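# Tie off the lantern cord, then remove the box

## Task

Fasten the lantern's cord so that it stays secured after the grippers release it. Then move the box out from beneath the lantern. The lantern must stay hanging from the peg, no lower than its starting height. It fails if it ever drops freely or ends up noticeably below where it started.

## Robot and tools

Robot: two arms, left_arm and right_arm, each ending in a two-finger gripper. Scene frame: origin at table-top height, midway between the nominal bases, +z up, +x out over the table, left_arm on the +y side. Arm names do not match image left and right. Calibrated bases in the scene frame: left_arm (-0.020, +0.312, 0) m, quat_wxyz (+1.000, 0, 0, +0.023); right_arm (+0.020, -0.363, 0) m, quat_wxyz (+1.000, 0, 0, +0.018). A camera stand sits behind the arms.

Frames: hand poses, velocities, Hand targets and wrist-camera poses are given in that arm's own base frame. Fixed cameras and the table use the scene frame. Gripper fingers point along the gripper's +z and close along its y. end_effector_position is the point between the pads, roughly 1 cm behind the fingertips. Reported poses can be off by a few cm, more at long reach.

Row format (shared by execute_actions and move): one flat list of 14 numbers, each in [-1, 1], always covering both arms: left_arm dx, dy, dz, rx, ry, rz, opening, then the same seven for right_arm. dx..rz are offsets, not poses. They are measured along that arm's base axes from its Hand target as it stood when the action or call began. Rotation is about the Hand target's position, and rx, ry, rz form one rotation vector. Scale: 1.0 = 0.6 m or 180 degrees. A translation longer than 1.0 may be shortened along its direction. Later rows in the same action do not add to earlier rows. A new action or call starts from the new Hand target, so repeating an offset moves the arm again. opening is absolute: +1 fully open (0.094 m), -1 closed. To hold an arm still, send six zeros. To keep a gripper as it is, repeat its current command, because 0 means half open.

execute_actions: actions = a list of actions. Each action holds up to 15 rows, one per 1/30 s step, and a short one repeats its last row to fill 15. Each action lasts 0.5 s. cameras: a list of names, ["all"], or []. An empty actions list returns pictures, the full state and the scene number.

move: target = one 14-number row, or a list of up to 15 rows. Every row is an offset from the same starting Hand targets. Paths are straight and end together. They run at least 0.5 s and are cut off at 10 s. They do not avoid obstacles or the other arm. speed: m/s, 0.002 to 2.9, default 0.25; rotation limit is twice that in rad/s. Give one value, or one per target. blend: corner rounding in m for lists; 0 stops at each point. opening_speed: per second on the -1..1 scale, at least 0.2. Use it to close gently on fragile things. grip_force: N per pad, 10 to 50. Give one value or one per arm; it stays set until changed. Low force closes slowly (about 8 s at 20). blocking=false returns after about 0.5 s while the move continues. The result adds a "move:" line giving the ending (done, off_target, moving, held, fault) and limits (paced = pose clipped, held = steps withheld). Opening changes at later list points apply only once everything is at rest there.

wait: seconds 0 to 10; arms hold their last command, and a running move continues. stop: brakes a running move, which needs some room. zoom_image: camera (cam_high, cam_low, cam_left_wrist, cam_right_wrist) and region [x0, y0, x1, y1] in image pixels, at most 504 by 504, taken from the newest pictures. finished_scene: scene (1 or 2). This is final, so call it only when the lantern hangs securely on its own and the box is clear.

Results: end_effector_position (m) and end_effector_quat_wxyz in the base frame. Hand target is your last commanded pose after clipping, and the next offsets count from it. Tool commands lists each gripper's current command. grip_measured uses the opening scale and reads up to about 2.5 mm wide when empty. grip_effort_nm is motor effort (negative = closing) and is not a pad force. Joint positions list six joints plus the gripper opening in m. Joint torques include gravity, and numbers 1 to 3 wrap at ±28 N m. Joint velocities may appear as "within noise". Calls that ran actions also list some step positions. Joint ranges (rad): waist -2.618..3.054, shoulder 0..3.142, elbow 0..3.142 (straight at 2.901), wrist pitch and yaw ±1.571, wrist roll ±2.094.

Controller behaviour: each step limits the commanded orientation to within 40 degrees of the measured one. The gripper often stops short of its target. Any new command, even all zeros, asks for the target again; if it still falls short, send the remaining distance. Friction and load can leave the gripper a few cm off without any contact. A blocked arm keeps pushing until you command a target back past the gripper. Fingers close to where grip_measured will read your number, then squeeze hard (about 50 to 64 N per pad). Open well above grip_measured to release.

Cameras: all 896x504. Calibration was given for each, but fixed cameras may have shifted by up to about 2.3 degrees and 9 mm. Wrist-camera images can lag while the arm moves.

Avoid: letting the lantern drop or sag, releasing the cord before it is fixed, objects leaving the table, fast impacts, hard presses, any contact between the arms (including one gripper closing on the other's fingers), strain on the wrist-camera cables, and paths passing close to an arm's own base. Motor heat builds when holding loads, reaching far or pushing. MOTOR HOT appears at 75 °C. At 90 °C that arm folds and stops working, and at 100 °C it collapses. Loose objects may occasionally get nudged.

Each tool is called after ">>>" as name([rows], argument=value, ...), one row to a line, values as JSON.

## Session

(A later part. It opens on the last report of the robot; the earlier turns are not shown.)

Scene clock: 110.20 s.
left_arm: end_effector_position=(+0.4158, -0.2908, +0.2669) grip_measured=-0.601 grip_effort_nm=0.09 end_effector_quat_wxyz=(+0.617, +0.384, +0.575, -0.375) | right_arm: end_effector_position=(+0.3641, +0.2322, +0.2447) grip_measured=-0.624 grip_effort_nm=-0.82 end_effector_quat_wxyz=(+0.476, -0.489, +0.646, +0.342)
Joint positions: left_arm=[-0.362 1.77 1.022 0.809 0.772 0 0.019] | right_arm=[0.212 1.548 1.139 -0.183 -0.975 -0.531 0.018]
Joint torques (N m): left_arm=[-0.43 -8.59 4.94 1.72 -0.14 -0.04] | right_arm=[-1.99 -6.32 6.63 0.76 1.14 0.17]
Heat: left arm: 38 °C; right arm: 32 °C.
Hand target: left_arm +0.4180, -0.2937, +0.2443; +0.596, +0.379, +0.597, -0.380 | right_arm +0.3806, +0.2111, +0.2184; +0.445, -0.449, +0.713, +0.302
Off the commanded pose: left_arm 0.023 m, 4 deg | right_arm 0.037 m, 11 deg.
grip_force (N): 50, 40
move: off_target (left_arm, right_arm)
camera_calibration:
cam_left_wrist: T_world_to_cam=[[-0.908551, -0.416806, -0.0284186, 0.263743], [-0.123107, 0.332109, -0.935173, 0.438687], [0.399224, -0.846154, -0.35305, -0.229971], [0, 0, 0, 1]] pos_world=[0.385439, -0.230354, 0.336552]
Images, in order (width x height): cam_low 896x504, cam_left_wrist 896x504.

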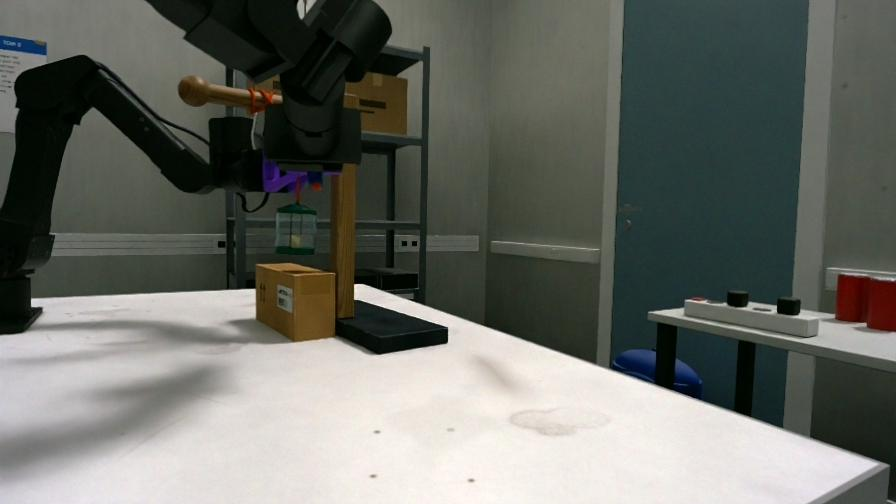

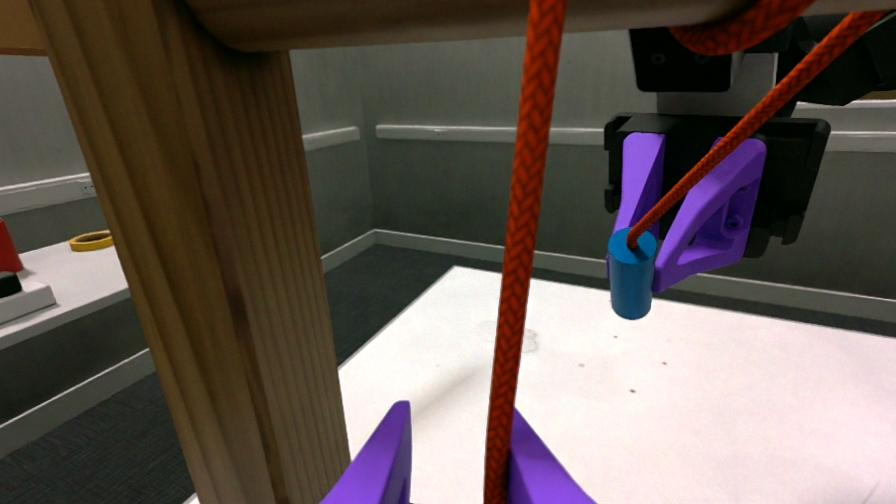

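>>> move([
  [-0.025,-0.01,0.0,0,0,0,-0.2,0,0,0,0,0,0,-0.9],
  [-0.1,0.15,0.01,0,0,0,-0.2,0,0,0,0,0,0,-0.9],
  [-0.25,0.36,0.03,0,0,0,-0.2,0,0,0,0,0,0,-0.9],
], speed=[0.04,0.08,0.2], blend=[0,0.03,0], cameras=["cam_left_wrist","cam_low"])

Scene clock: 115.00 s.
left_arm: end_effector_position=(+0.2727, -0.0772, +0.2646) grip_measured=-0.201 grip_effort_nm=0.09 end_effector_quat_wxyz=(+0.600, +0.382, +0.594, -0.376) | right_arm: end_effector_position=(+0.3641, +0.2322, +0.2447) grip_measured=-0.624 grip_effort_nm=-0.82 end_effector_quat_wxyz=(+0.476, -0.489, +0.646, +0.342)
Joint positions: left_arm=[0.409 1.156 0.496 0.755 1.541 -0.083 0.038] | right_arm=[0.212 1.548 1.139 -0.183 -0.975 -0.531 0.018]
Joint torques (N m): left_arm=[0.44 -5.45 4.49 1.27 -0.03 -0.04] | right_arm=[-2.02 -6.3 6.63 0.76 1.14 0.17]
Heat: left arm: 38 °C; right arm: 32 °C.
Hand target: left_arm +0.2680, -0.0777, +0.2623; +0.596, +0.379, +0.597, -0.380 | right_arm +0.3806, +0.2111, +0.2184; +0.445, -0.449, +0.713, +0.302
Off the commanded pose: left_arm 0.005 m, 1 deg | right_arm 0.037 m, 11 deg.
grip_force (N): 50, 40
move: off_target (right_arm)
camera_calibration:
cam_left_wrist: T_world_to_cam=[[-0.908147, -0.41864, 0.00303338, 0.214091], [-0.166154, 0.353764, -0.920459, 0.357498], [0.384268, -0.836416, -0.390828, 0.0218791], [0, 0, 0, 1]] pos_world=[0.245418, -0.0185432, 0.336964]
Images, in order (width x height): cam_low 896x504, cam_left_wrist 896x504.

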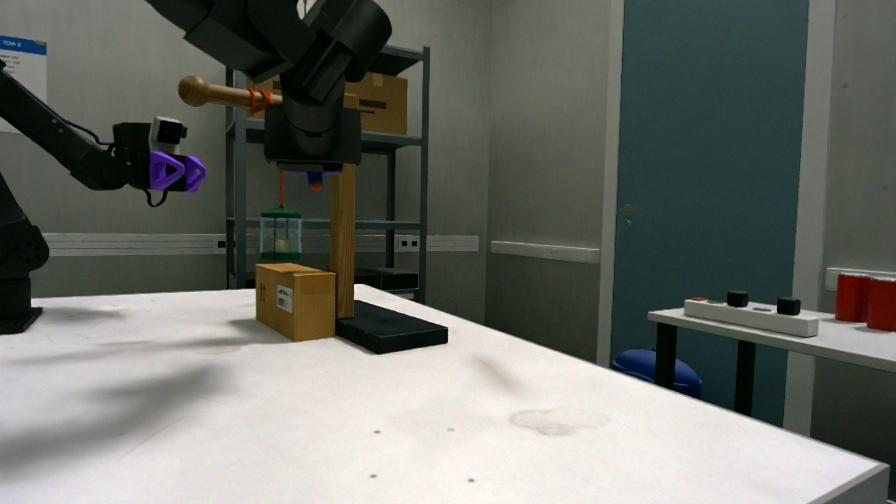

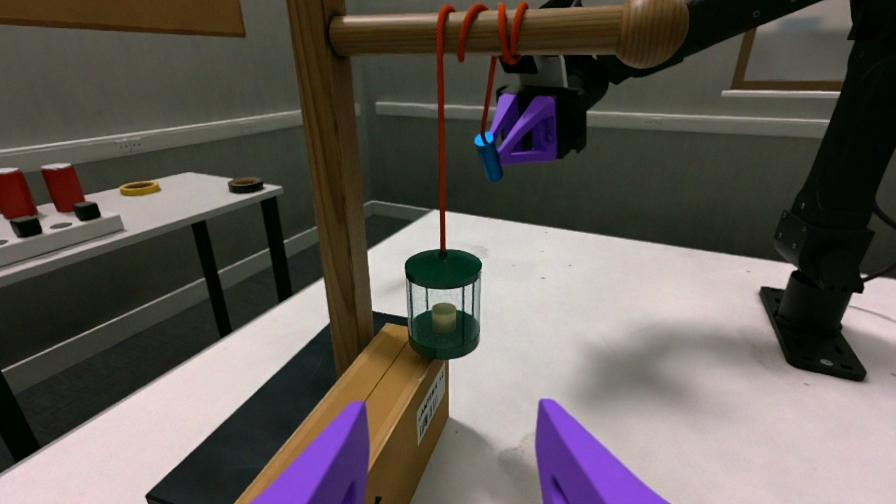

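>>> move([
  [0,0,0,0,0,0,-0.2,-0.05,0.09,0.02,0,0,0,-0.9],
  [0,0,0,0,0,0,-0.2,-0.06,0.14,-0.02,0,0,0,-0.9],
], speed=0.03, cameras=["cam_left_wrist","cam_low"])

>>> wait(seconds=2, cameras=["cam_left_wrist"])

Scene clock: 120.60 s.
left_arm: end_effector_position=(+0.2726, -0.0773, +0.2646) grip_measured=-0.201 grip_effort_nm=0.09 end_effector_quat_wxyz=(+0.600, +0.382, +0.594, -0.377) | right_arm: end_effector_position=(+0.3455, +0.2940, +0.2172) grip_measured=-0.624 grip_effort_nm=-0.82 end_effector_quat_wxyz=(+0.454, -0.451, +0.707, +0.301)
Joint positions: left_arm=[0.409 1.156 0.496 0.755 1.541 -0.085 0.038] | right_arm=[0.472 1.52 1.053 -0.053 -0.614 -0.301 0.018]
Joint torques (N m): left_arm=[0.47 -5.48 4.46 1.3 -0.04 -0.07] | right_arm=[0.44 -5.67 5.93 1.76 -0.11 0.08]
Heat: left arm: 37 °C; right arm: 32 °C.
Hand target: left_arm +0.2680, -0.0777, +0.2623; +0.596, +0.379, +0.597, -0.380 | right_arm +0.3446, +0.2951, +0.2064; +0.445, -0.449, +0.713, +0.302
Off the commanded pose: left_arm 0.005 m, 1 deg | right_arm 0.011 m, 1 deg.
grip_force (N): 50, 40
move: off_target (right_arm)
camera_calibration:
cam_left_wrist: T_world_to_cam=[[-0.908299, -0.418297, 0.00462016, 0.213599], [-0.167381, 0.353289, -0.920418, 0.357777], [0.383376, -0.836788, -0.390907, 0.0221176], [0, 0, 0, 1]] pos_world=[0.245418, -0.0185435, 0.336964]
Images, in order (width x height): cam_low 896x504, cam_left_wrist 896x504.

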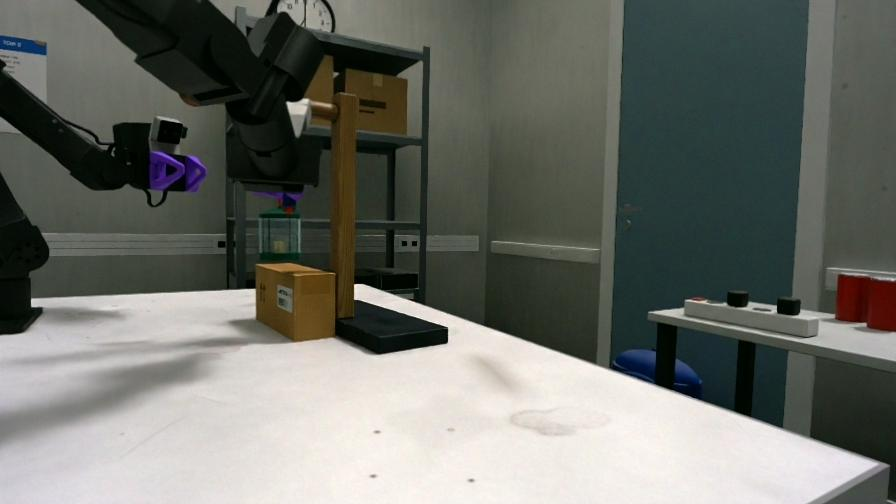

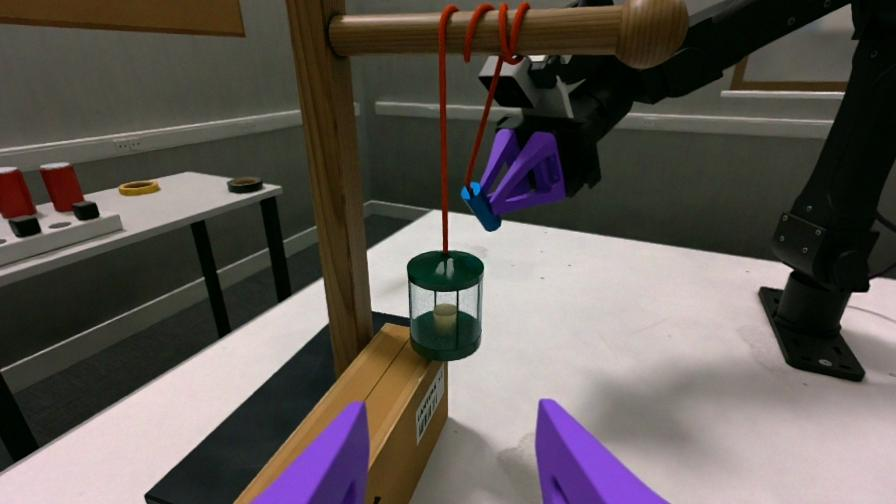

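Scene clock: 122.60 s.
left_arm: end_effector_position=(+0.2726, -0.0773, +0.2646) grip_measured=-0.201 grip_effort_nm=0.09 end_effector_quat_wxyz=(+0.600, +0.382, +0.594, -0.377) | right_arm: end_effector_position=(+0.3456, +0.2939, +0.2173) grip_measured=-0.624 grip_effort_nm=-0.82 end_effector_quat_wxyz=(+0.454, -0.451, +0.707, +0.301)
Joint positions: left_arm=[0.409 1.156 0.496 0.755 1.541 -0.085 0.038] | right_arm=[0.472 1.52 1.053 -0.053 -0.613 -0.3 0.018]
Joint torques (N m): left_arm=[0.47 -5.44 4.46 1.28 -0.02 -0.07] | right_arm=[0.43 -5.67 5.94 1.76 -0.11 0.07]
Heat: left arm: 37 °C; right arm: 32 °C.
Hand target: left_arm +0.2680, -0.0777, +0.2623; +0.596, +0.379, +0.597, -0.380 | right_arm +0.3446, +0.2951, +0.2064; +0.445, -0.449, +0.713, +0.302
Tool commands: left_gripper/opening=-0.2 right_gripper/opening=-0.9
Off the commanded pose: left_arm 0.005 m, 1 deg | right_arm 0.011 m, 1 deg.
grip_force (N): 50, 40
wait: 2.00 s; at rest by 0.17 s
camera_calibration:
cam_left_wrist: T_world_to_cam=[[-0.908299, -0.418297, 0.00462016, 0.213599], [-0.167381, 0.353289, -0.920418, 0.357777], [0.383376, -0.836788, -0.390907, 0.0221176], [0, 0, 0, 1]] pos_world=[0.245418, -0.0185435, 0.336964]
Images, in order (width x height): cam_left_wrist 896x504.

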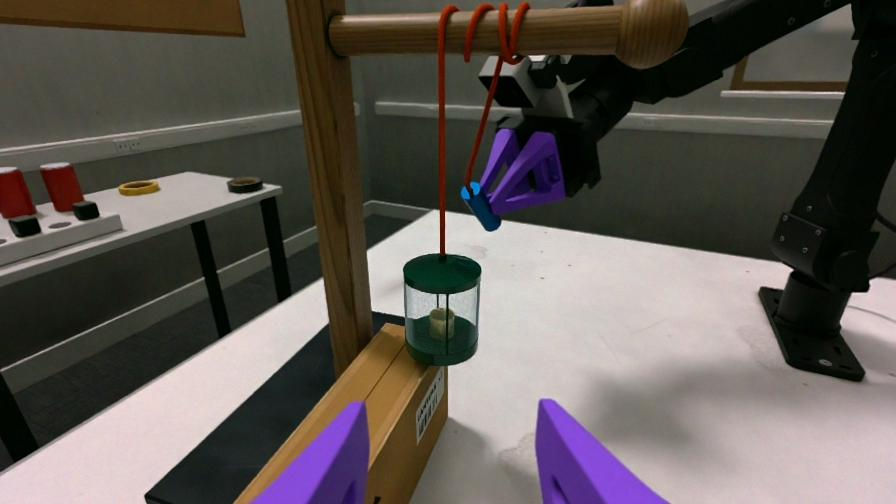

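>>> wait(seconds=2, cameras=["cam_left_wrist","cam_low"])

>>> zoom_image(camera="cam_left_wrist", region=[330, 0, 700, 380])

>>> zoom_image(camera="cam_low", region=[220, 180, 380, 340])

Scene clock: 125.40 s.
left_arm: end_effector_position=(+0.2726, -0.0773, +0.2646) grip_measured=-0.201 grip_effort_nm=0.09 end_effector_quat_wxyz=(+0.600, +0.382, +0.594, -0.377) | right_arm: end_effector_position=(+0.3456, +0.2939, +0.2173) grip_measured=-0.624 grip_effort_nm=-0.82 end_effector_quat_wxyz=(+0.454, -0.451, +0.707, +0.301)
Joint positions: left_arm=[0.409 1.156 0.496 0.755 1.541 -0.085 0.038] | right_arm=[0.472 1.52 1.053 -0.053 -0.613 -0.3 0.018]
Joint torques (N m): left_arm=[0.46 -5.41 4.46 1.3 -0.03 -0.07] | right_arm=[0.44 -5.65 5.91 1.76 -0.11 0.06]
Heat: left arm: 37 °C; right arm: 32 °C.
Hand target: left_arm +0.2680, -0.0777, +0.2623; +0.596, +0.379, +0.597, -0.380 | right_arm +0.3446, +0.2951, +0.2064; +0.445, -0.449, +0.713, +0.302
Tool commands: left_gripper/opening=-0.2 right_gripper/opening=-0.9
Off the commanded pose: left_arm 0.005 m, 1 deg | right_arm 0.011 m, 1 deg.
grip_force (N): 50, 40
wait: 2.00 s; at rest from the start
camera_calibration:
cam_left_wrist: T_world_to_cam=[[-0.908299, -0.418297, 0.00462016, 0.213599], [-0.167381, 0.353289, -0.920418, 0.357777], [0.383376, -0.836788, -0.390907, 0.0221176], [0, 0, 0, 1]] pos_world=[0.245418, -0.0185435, 0.336964]
Images, in order (width x height): cam_low 896x504, cam_left_wrist 896x504.

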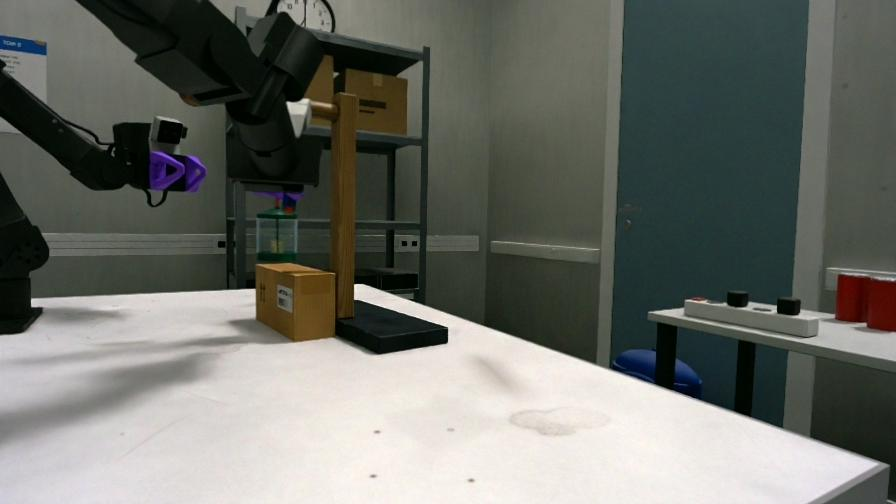

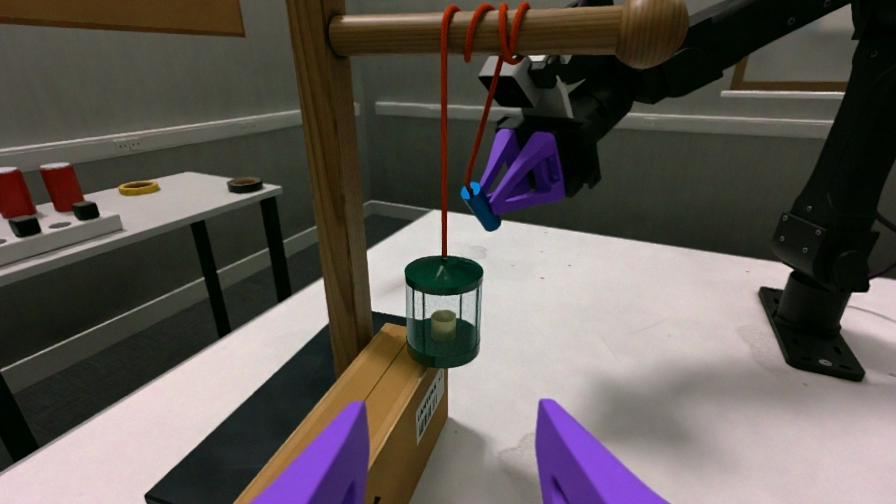

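Scaled by 1.326 from the camera's 896x504 image, which has a finer 1280x720 frame.

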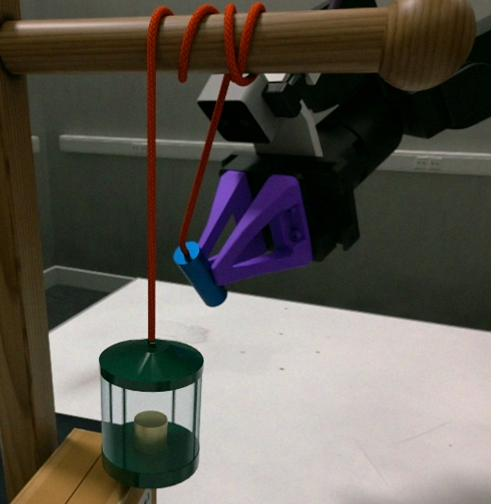

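Scaled by 3.150 from the camera's 896x504 image, which has a finer 1280x720 frame.

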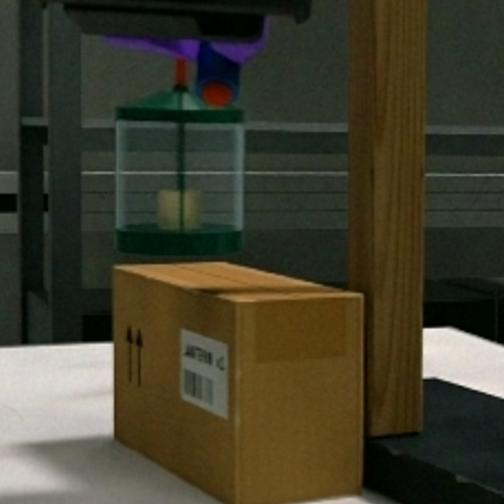

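>>> wait(seconds=3, cameras=["cam_left_wrist","cam_low","cam_high"])

>>> zoom_image(camera="cam_left_wrist", region=[330, 0, 700, 380])

>>> zoom_image(camera="cam_low", region=[220, 180, 380, 340])

Scene clock: 129.27 s.
left_arm: end_effector_position=(+0.2726, -0.0773, +0.2646) grip_measured=-0.201 grip_effort_nm=0.09 end_effector_quat_wxyz=(+0.600, +0.382, +0.594, -0.377) | right_arm: end_effector_position=(+0.3456, +0.2939, +0.2173) grip_measured=-0.624 grip_effort_nm=-0.82 end_effector_quat_wxyz=(+0.454, -0.451, +0.707, +0.301)
Joint positions: left_arm=[0.409 1.156 0.496 0.755 1.541 -0.085 0.038] | right_arm=[0.472 1.52 1.053 -0.053 -0.613 -0.3 0.018]
Joint torques (N m): left_arm=[0.51 -5.45 4.49 1.28 -0.04 -0.07] | right_arm=[0.44 -5.65 5.93 1.77 -0.12 0.06]
Heat: left arm: 36 °C; right arm: 32 °C.
Hand target: left_arm +0.2680, -0.0777, +0.2623; +0.596, +0.379, +0.597, -0.380 | right_arm +0.3446, +0.2951, +0.2063; +0.445, -0.449, +0.713, +0.302
Tool commands: left_gripper/opening=-0.2 right_gripper/opening=-0.9
Off the commanded pose: left_arm 0.005 m, 1 deg | right_arm 0.011 m, 1 deg.
grip_force (N): 50, 40
wait: 3.00 s; at rest from the start
camera_calibration:
cam_left_wrist: T_world_to_cam=[[-0.908299, -0.418297, 0.00462016, 0.213599], [-0.167381, 0.353289, -0.920418, 0.357777], [0.383376, -0.836788, -0.390907, 0.0221176], [0, 0, 0, 1]] pos_world=[0.245418, -0.0185435, 0.336964]
Images, in order (width x height): cam_high 896x504, cam_low 896x504, cam_left_wrist 896x504.

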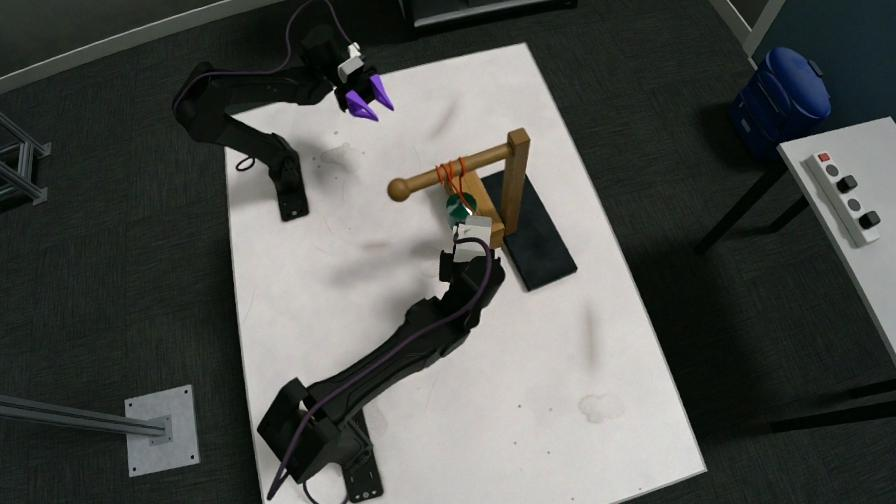

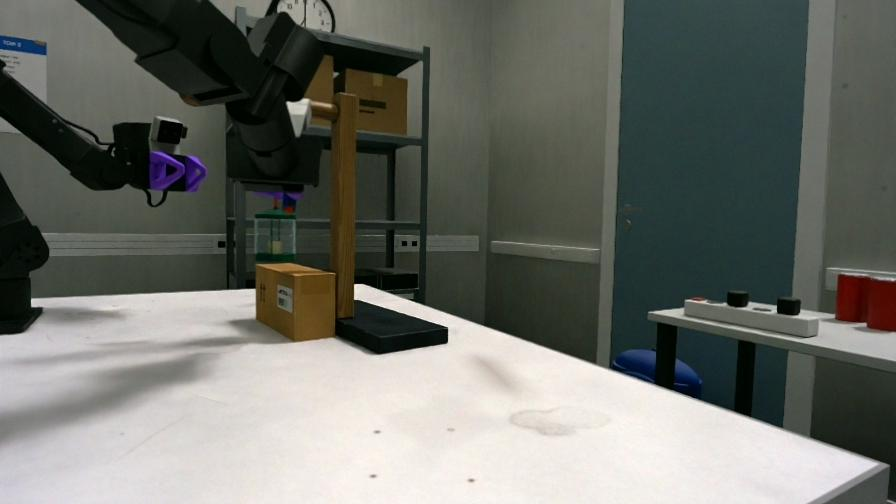

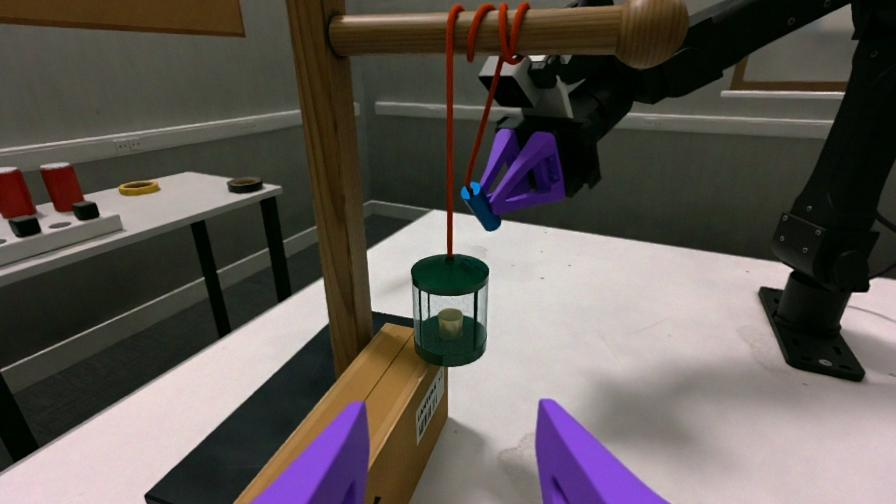

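Scaled by 1.326 from the camera's 896x504 image, which has a finer 1280x720 frame.

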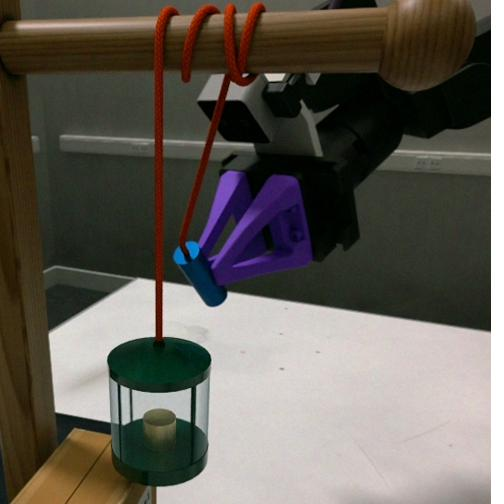

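Scaled by 3.150 from the camera's 896x504 image, which has a finer 1280x720 frame.

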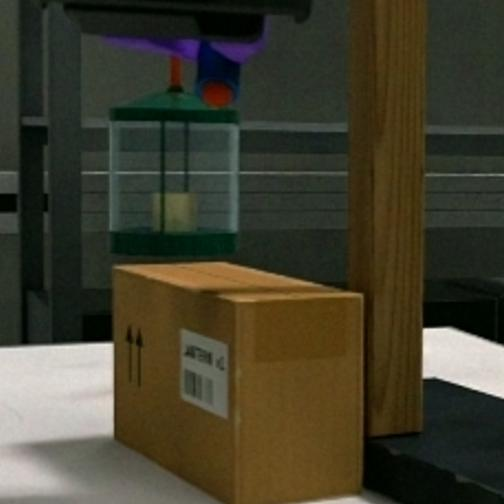

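>>> move(target=[0,0,0,0,0,0,-0.2,-0.01,0.015,-0.06,0,0,0,-0.9], speed=0.03, cameras=["cam_left_wrist","cam_low"])

>>> zoom_image(camera="cam_left_wrist", region=[330, 0, 700, 380])

Scene clock: 132.17 s.
left_arm: end_effector_position=(+0.2726, -0.0773, +0.2646) grip_measured=-0.201 grip_effort_nm=0.09 end_effector_quat_wxyz=(+0.600, +0.382, +0.594, -0.377) | right_arm: end_effector_position=(+0.3398, +0.3092, +0.2073) grip_measured=-0.624 grip_effort_nm=-0.82 end_effector_quat_wxyz=(+0.487, -0.459, +0.676, +0.309)
Joint positions: left_arm=[0.409 1.156 0.496 0.755 1.541 -0.085 0.038] | right_arm=[0.509 1.537 0.949 0.167 -0.61 -0.283 0.018]
Joint torques (N m): left_arm=[0.49 -5.41 4.49 1.28 -0.03 -0.05] | right_arm=[0.21 -4.41 4.93 1.31 0.23 0.08]
Heat: left arm: 36 °C; right arm: 32 °C.
Hand target: left_arm +0.2680, -0.0777, +0.2623; +0.596, +0.379, +0.597, -0.380 | right_arm +0.3386, +0.3041, +0.1703; +0.445, -0.449, +0.714, +0.302
Off the commanded pose: left_arm 0.005 m, 1 deg | right_arm 0.037 m, 7 deg.
grip_force (N): 50, 40
move: off_target (right_arm)
camera_calibration:
cam_left_wrist: T_world_to_cam=[[-0.908299, -0.418297, 0.00462016, 0.213599], [-0.167381, 0.353289, -0.920418, 0.357777], [0.383376, -0.836788, -0.390907, 0.0221176], [0, 0, 0, 1]] pos_world=[0.245418, -0.0185435, 0.336964]
Images, in order (width x height): cam_low 896x504, cam_left_wrist 896x504.

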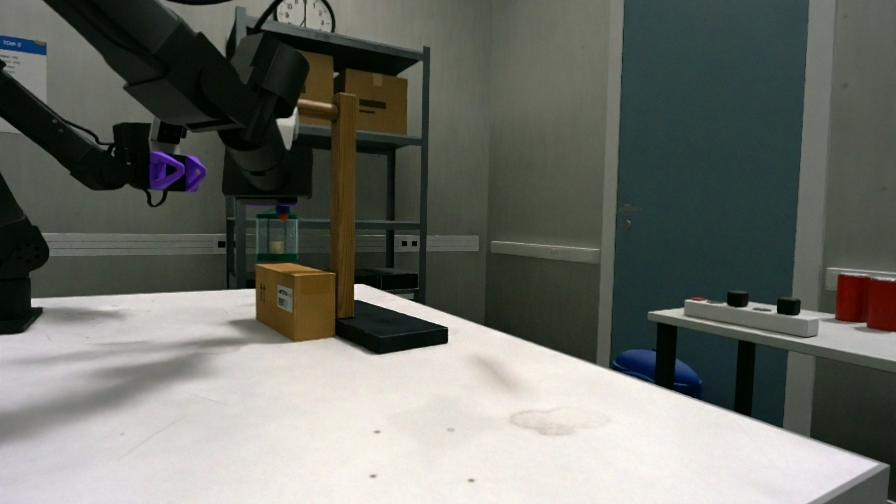

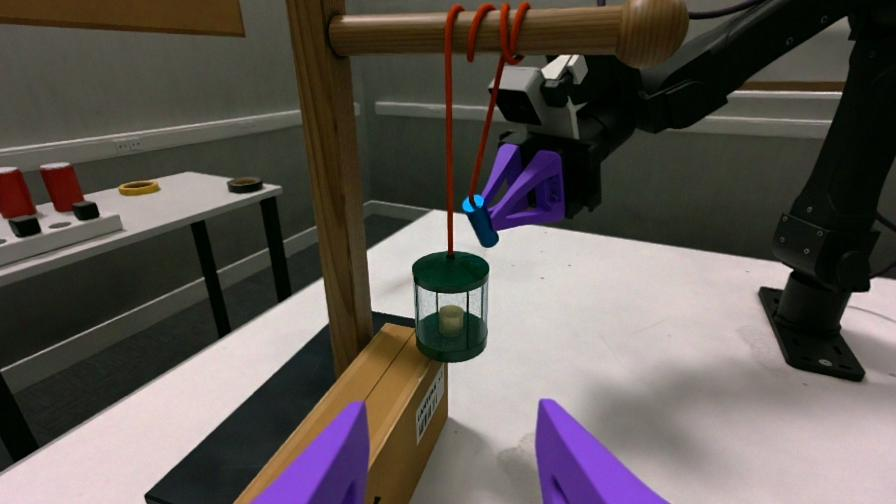

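Scaled by 1.326 from the camera's 896x504 image, which has a finer 1280x720 frame.

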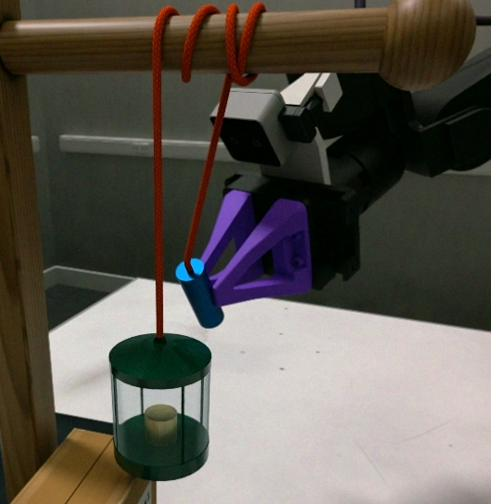

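>>> move([
  [0,0,0,0,0,0,-0.2,0,0.012,0.035,0,0,0,-0.9],
  [0,0,0,0,0,0,-0.2,0,0.012,0.035,0,0,0,-0.2],
  [0,0,0,0,0,0,-0.2,-0.1,-0.15,0.1,0,0,0,-0.2],
  [0,0,0,0,0,0,-0.2,-0.15,-0.4,0.1,0,0,0,-0.2],
], speed=[0.03,0.03,0.06,0.2], opening_speed=0.4, blend=[0,0,0.03,0], cameras=["cam_left_wrist","cam_low","cam_high"])

>>> wait(seconds=3, cameras=["cam_left_wrist"])

>>> zoom_image(camera="cam_left_wrist", region=[330, 0, 700, 380])

Scene clock: 141.17 s.
left_arm: end_effector_position=(+0.2726, -0.0773, +0.2646) grip_measured=-0.201 grip_effort_nm=0.09 end_effector_quat_wxyz=(+0.600, +0.382, +0.594, -0.377) | right_arm: end_effector_position=(+0.2451, +0.0655, +0.2227) grip_measured=-0.201 grip_effort_nm=0.10 end_effector_quat_wxyz=(+0.436, -0.450, +0.719, +0.302)
Joint positions: left_arm=[0.409 1.156 0.496 0.755 1.541 -0.085 0.038] | right_arm=[-0.437 1.309 1.061 -1.386 -1.117 -1.594 0.038]
Joint torques (N m): left_arm=[0.49 -5.45 4.49 1.27 -0.04 -0.05] | right_arm=[-0.42 -2.73 7.97 0.24 -0.75 -0.14]
Heat: left arm: 36 °C; right arm: 31 °C.
Hand target: left_arm +0.2680, -0.0777, +0.2623; +0.596, +0.379, +0.597, -0.380 | right_arm +0.2486, +0.0641, +0.2303; +0.445, -0.449, +0.713, +0.302
Off the commanded pose: left_arm 0.005 m, 1 deg | right_arm 0.008 m, 1 deg.
grip_force (N): 50, 40
move: done; target 2's new opening was sent with right_arm's hand 0.017 m and 5 deg from that target
camera_calibration:
cam_left_wrist: T_world_to_cam=[[-0.908299, -0.418297, 0.00462016, 0.213599], [-0.167381, 0.353289, -0.920418, 0.357777], [0.383376, -0.836788, -0.390907, 0.0221176], [0, 0, 0, 1]] pos_world=[0.245418, -0.0185435, 0.336964]
Images, in order (width x height): cam_high 896x504, cam_low 896x504, cam_left_wrist 896x504.

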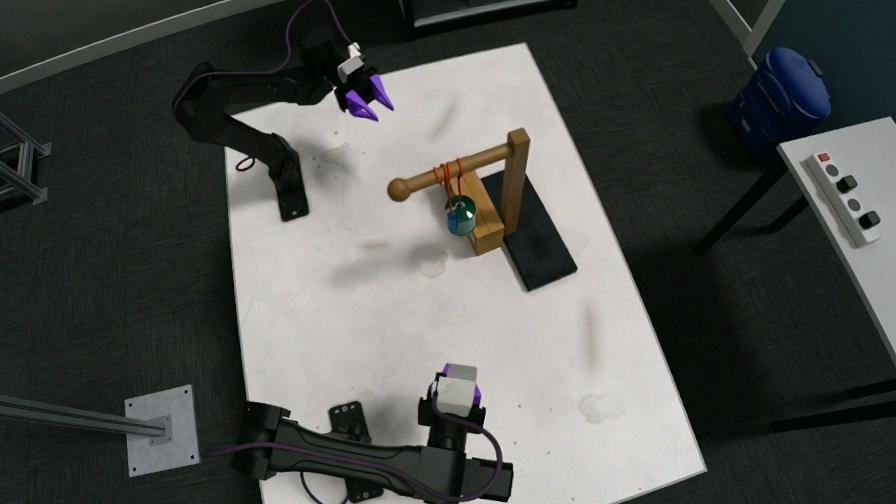

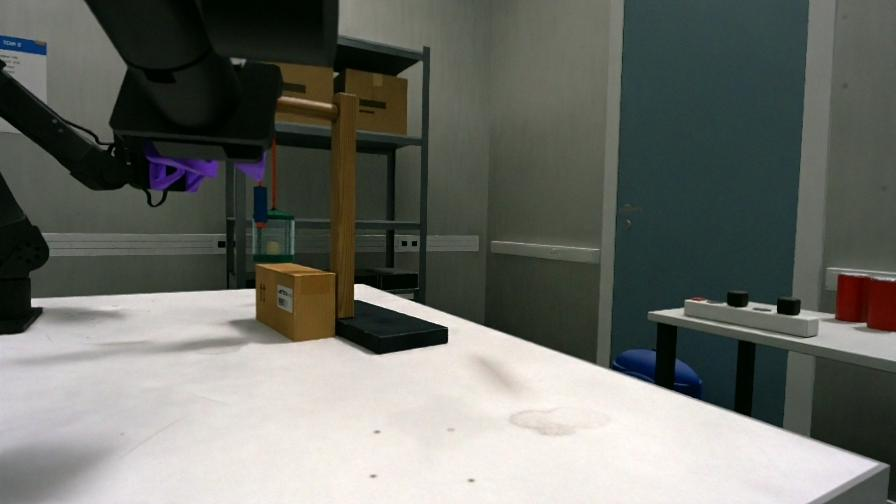

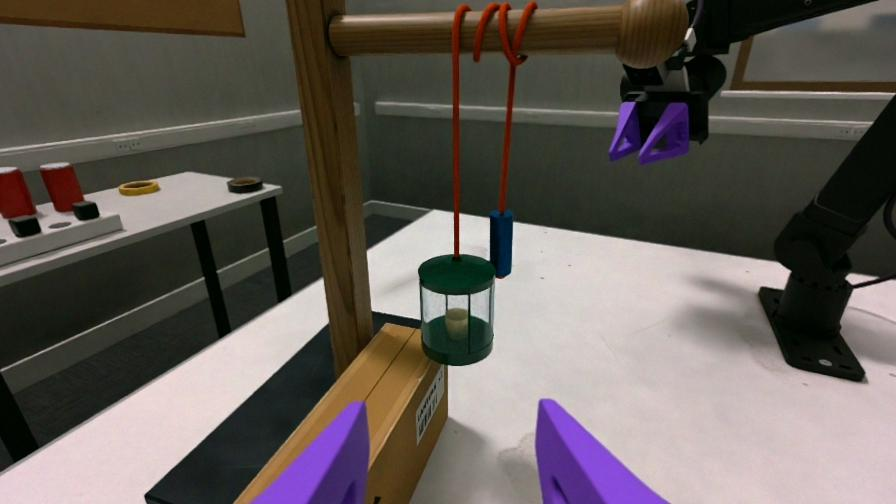

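Scene clock: 144.17 s.
left_arm: end_effector_position=(+0.2726, -0.0773, +0.2646) grip_measured=-0.201 grip_effort_nm=0.09 end_effector_quat_wxyz=(+0.600, +0.382, +0.594, -0.377) | right_arm: end_effector_position=(+0.2450, +0.0656, +0.2227) grip_measured=-0.201 grip_effort_nm=0.10 end_effector_quat_wxyz=(+0.436, -0.450, +0.719, +0.302)
Joint positions: left_arm=[0.409 1.156 0.496 0.755 1.541 -0.085 0.038] | right_arm=[-0.437 1.309 1.061 -1.387 -1.117 -1.595 0.038]
Joint torques (N m): left_arm=[0.47 -5.44 4.44 1.29 -0.03 -0.06] | right_arm=[-0.43 -2.7 7.94 0.24 -0.75 -0.13]
Heat: left arm: 36 °C; right arm: 31 °C.
Hand target: left_arm +0.2680, -0.0777, +0.2623; +0.596, +0.379, +0.597, -0.380 | right_arm +0.2486, +0.0641, +0.2303; +0.445, -0.449, +0.713, +0.302
Tool commands: left_gripper/opening=-0.2 right_gripper/opening=-0.2
Off the commanded pose: left_arm 0.005 m, 1 deg | right_arm 0.008 m, 1 deg.
grip_force (N): 50, 40
wait: 3.00 s; at rest by 0.17 s
camera_calibration:
cam_left_wrist: T_world_to_cam=[[-0.908299, -0.418297, 0.00462016, 0.213599], [-0.167381, 0.353289, -0.920418, 0.357777], [0.383376, -0.836788, -0.390907, 0.0221176], [0, 0, 0, 1]] pos_world=[0.245418, -0.0185435, 0.336964]
Images, in order (width x height): cam_left_wrist 896x504.

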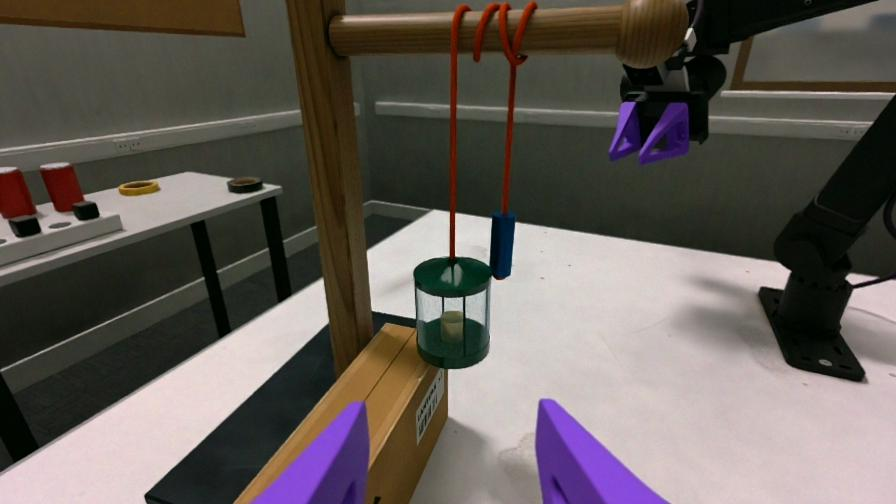

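Scaled by 1.326 from the camera's 896x504 image, which has a finer 1280x720 frame.

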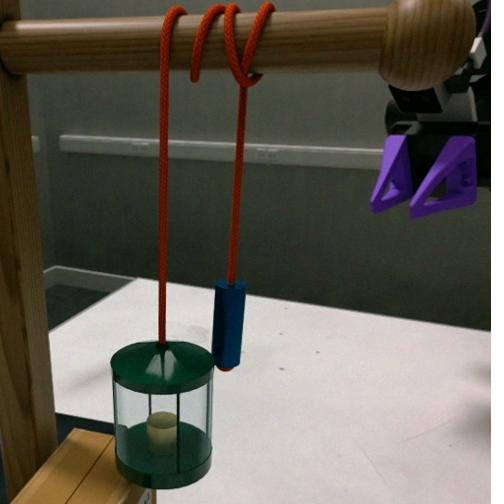

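>>> move(target=[0.185,-0.1,-0.13,0.263,0.0913,-0.0594,1,0,0,0,0,0,0,-0.2], speed=0.2, cameras=["cam_left_wrist","cam_high"])

>>> zoom_image(camera="cam_high", region=[390, 100, 590, 300])

Scene clock: 148.83 s.
left_arm: end_effector_position=(+0.3776, -0.1354, +0.1885) grip_measured=+0.999 grip_effort_nm=0.09 end_effector_quat_wxyz=(+0.278, +0.579, +0.739, -0.203) | right_arm: end_effector_position=(+0.2449, +0.0656, +0.2227) grip_measured=-0.201 grip_effort_nm=0.10 end_effector_quat_wxyz=(+0.436, -0.450, +0.719, +0.302)
Joint positions: left_arm=[-0.07 1.782 1.609 -1.117 0.653 1.162 0.094] | right_arm=[-0.437 1.309 1.061 -1.387 -1.117 -1.596 0.038]
Joint torques (N m): left_arm=[-0.34 -8.35 7.56 0.73 0.31 0.08] | right_arm=[-0.44 -2.69 7.99 0.24 -0.75 -0.13]
Heat: left arm: 36 °C; right arm: 31 °C.
Hand target: left_arm +0.3791, -0.1376, +0.1844; +0.270, +0.581, +0.739, -0.210 | right_arm +0.2486, +0.0641, +0.2303; +0.445, -0.449, +0.713, +0.302
Off the commanded pose: left_arm 0.005 m, 1 deg | right_arm 0.009 m, 1 deg.
grip_force (N): 50, 40
move: done
camera_calibration:
cam_left_wrist: T_world_to_cam=[[-0.966999, -0.254661, -0.0077513, 0.331645], [-0.241248, 0.925, -0.293554, 0.313059], [0.0819269, -0.281997, -0.955911, 0.198893], [0, 0, 0, 1]] pos_world=[0.37993, -0.149035, 0.284594]
Images, in order (width x height): cam_high 896x504, cam_left_wrist 896x504.

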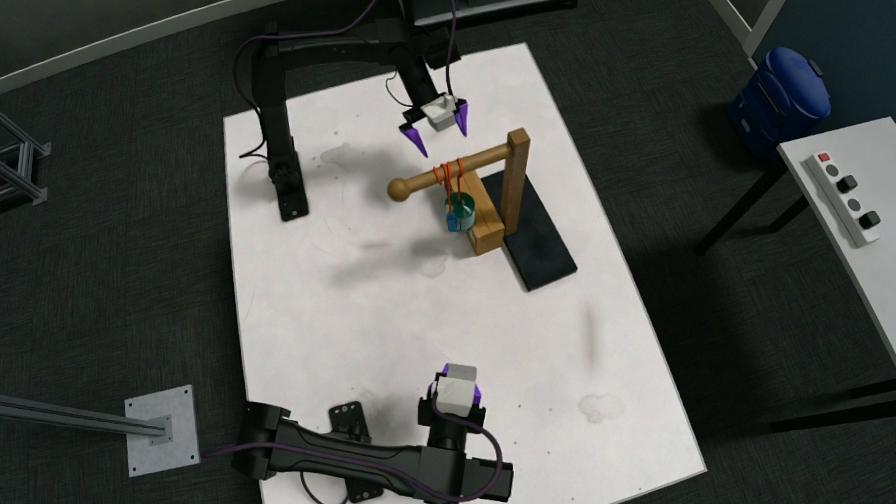

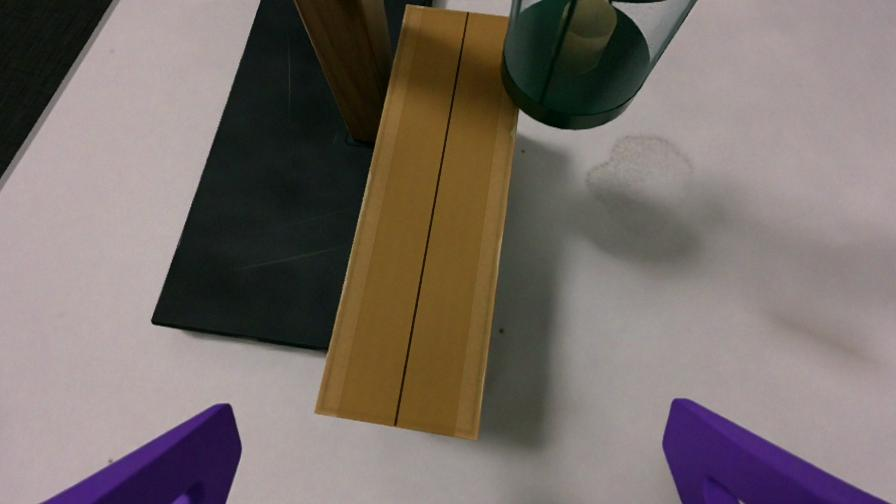

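Scaled by 2.520 from the camera's 896x504 image, which has a finer 1280x720 frame.

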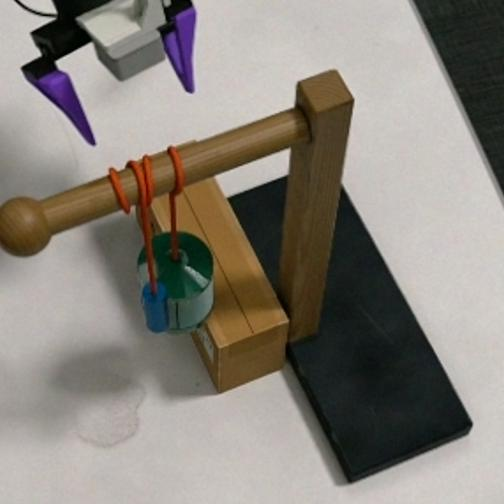

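>>> move([
  [0.017,-0.018,-0.1,0,0,-0.031,1,0,0,0,0,0,0,-0.2],
  [0.0265,-0.038,-0.224,0,0,-0.031,1,0,0,0,0,0,0,-0.2],
], speed=[0.12,0.06], cameras=["cam_left_wrist","cam_low"])

Scene clock: 154.03 s.
left_arm: end_effector_position=(+0.4009, -0.1560, +0.0635) grip_measured=+0.999 grip_effort_nm=0.10 end_effector_quat_wxyz=(+0.271, +0.620, +0.707, -0.205) | right_arm: end_effector_position=(+0.2449, +0.0656, +0.2227) grip_measured=-0.201 grip_effort_nm=0.10 end_effector_quat_wxyz=(+0.436, -0.450, +0.719, +0.302)
Joint positions: left_arm=[-0.116 1.988 1.384 -0.712 0.653 1.237 0.094] | right_arm=[-0.437 1.309 1.061 -1.387 -1.117 -1.596 0.038]
Joint torques (N m): left_arm=[-0.57 -10.11 4.42 0.94 0.42 -0.07] | right_arm=[-0.44 -2.69 7.99 0.23 -0.75 -0.13]
Heat: left arm: 35 °C; right arm: 31 °C.
Hand target: left_arm +0.3949, -0.1604, +0.0499; +0.259, +0.616, +0.710, -0.223 | right_arm +0.2486, +0.0641, +0.2303; +0.445, -0.449, +0.713, +0.302
Off the commanded pose: left_arm 0.015 m, 3 deg | right_arm 0.009 m, 1 deg.
grip_force (N): 50, 40
move: off_target (left_arm)
camera_calibration:
cam_left_wrist: T_world_to_cam=[[-0.987699, -0.153298, -0.030845, 0.373569], [-0.138361, 0.948677, -0.284374, 0.262898], [0.0728559, -0.276608, -0.958217, 0.0763055], [0, 0, 0, 1]] pos_world=[0.399789, -0.171031, 0.159401]
Images, in order (width x height): cam_low 896x504, cam_left_wrist 896x504.

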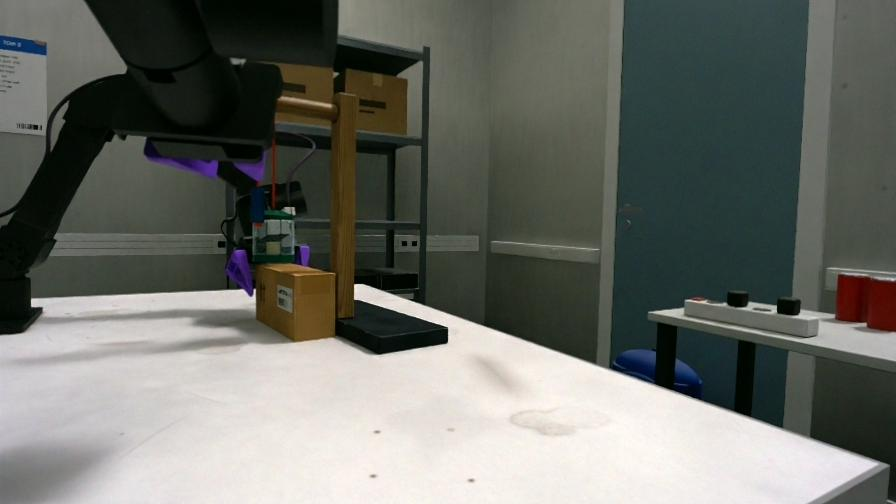

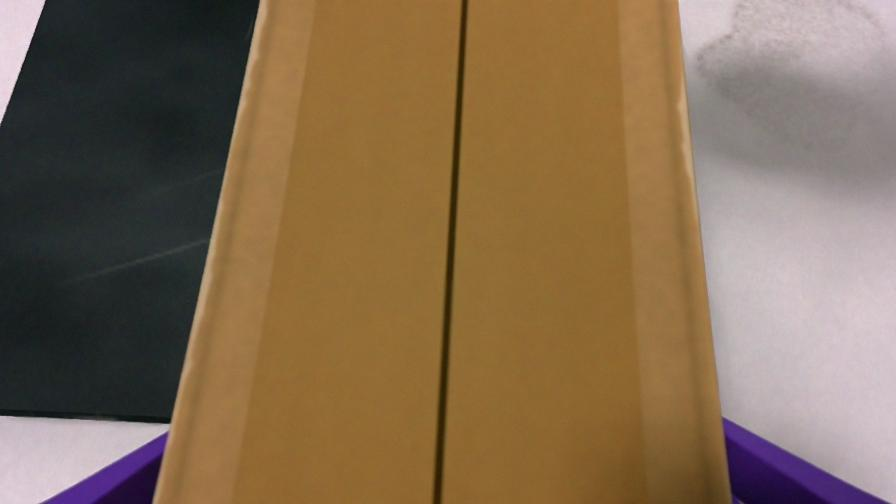

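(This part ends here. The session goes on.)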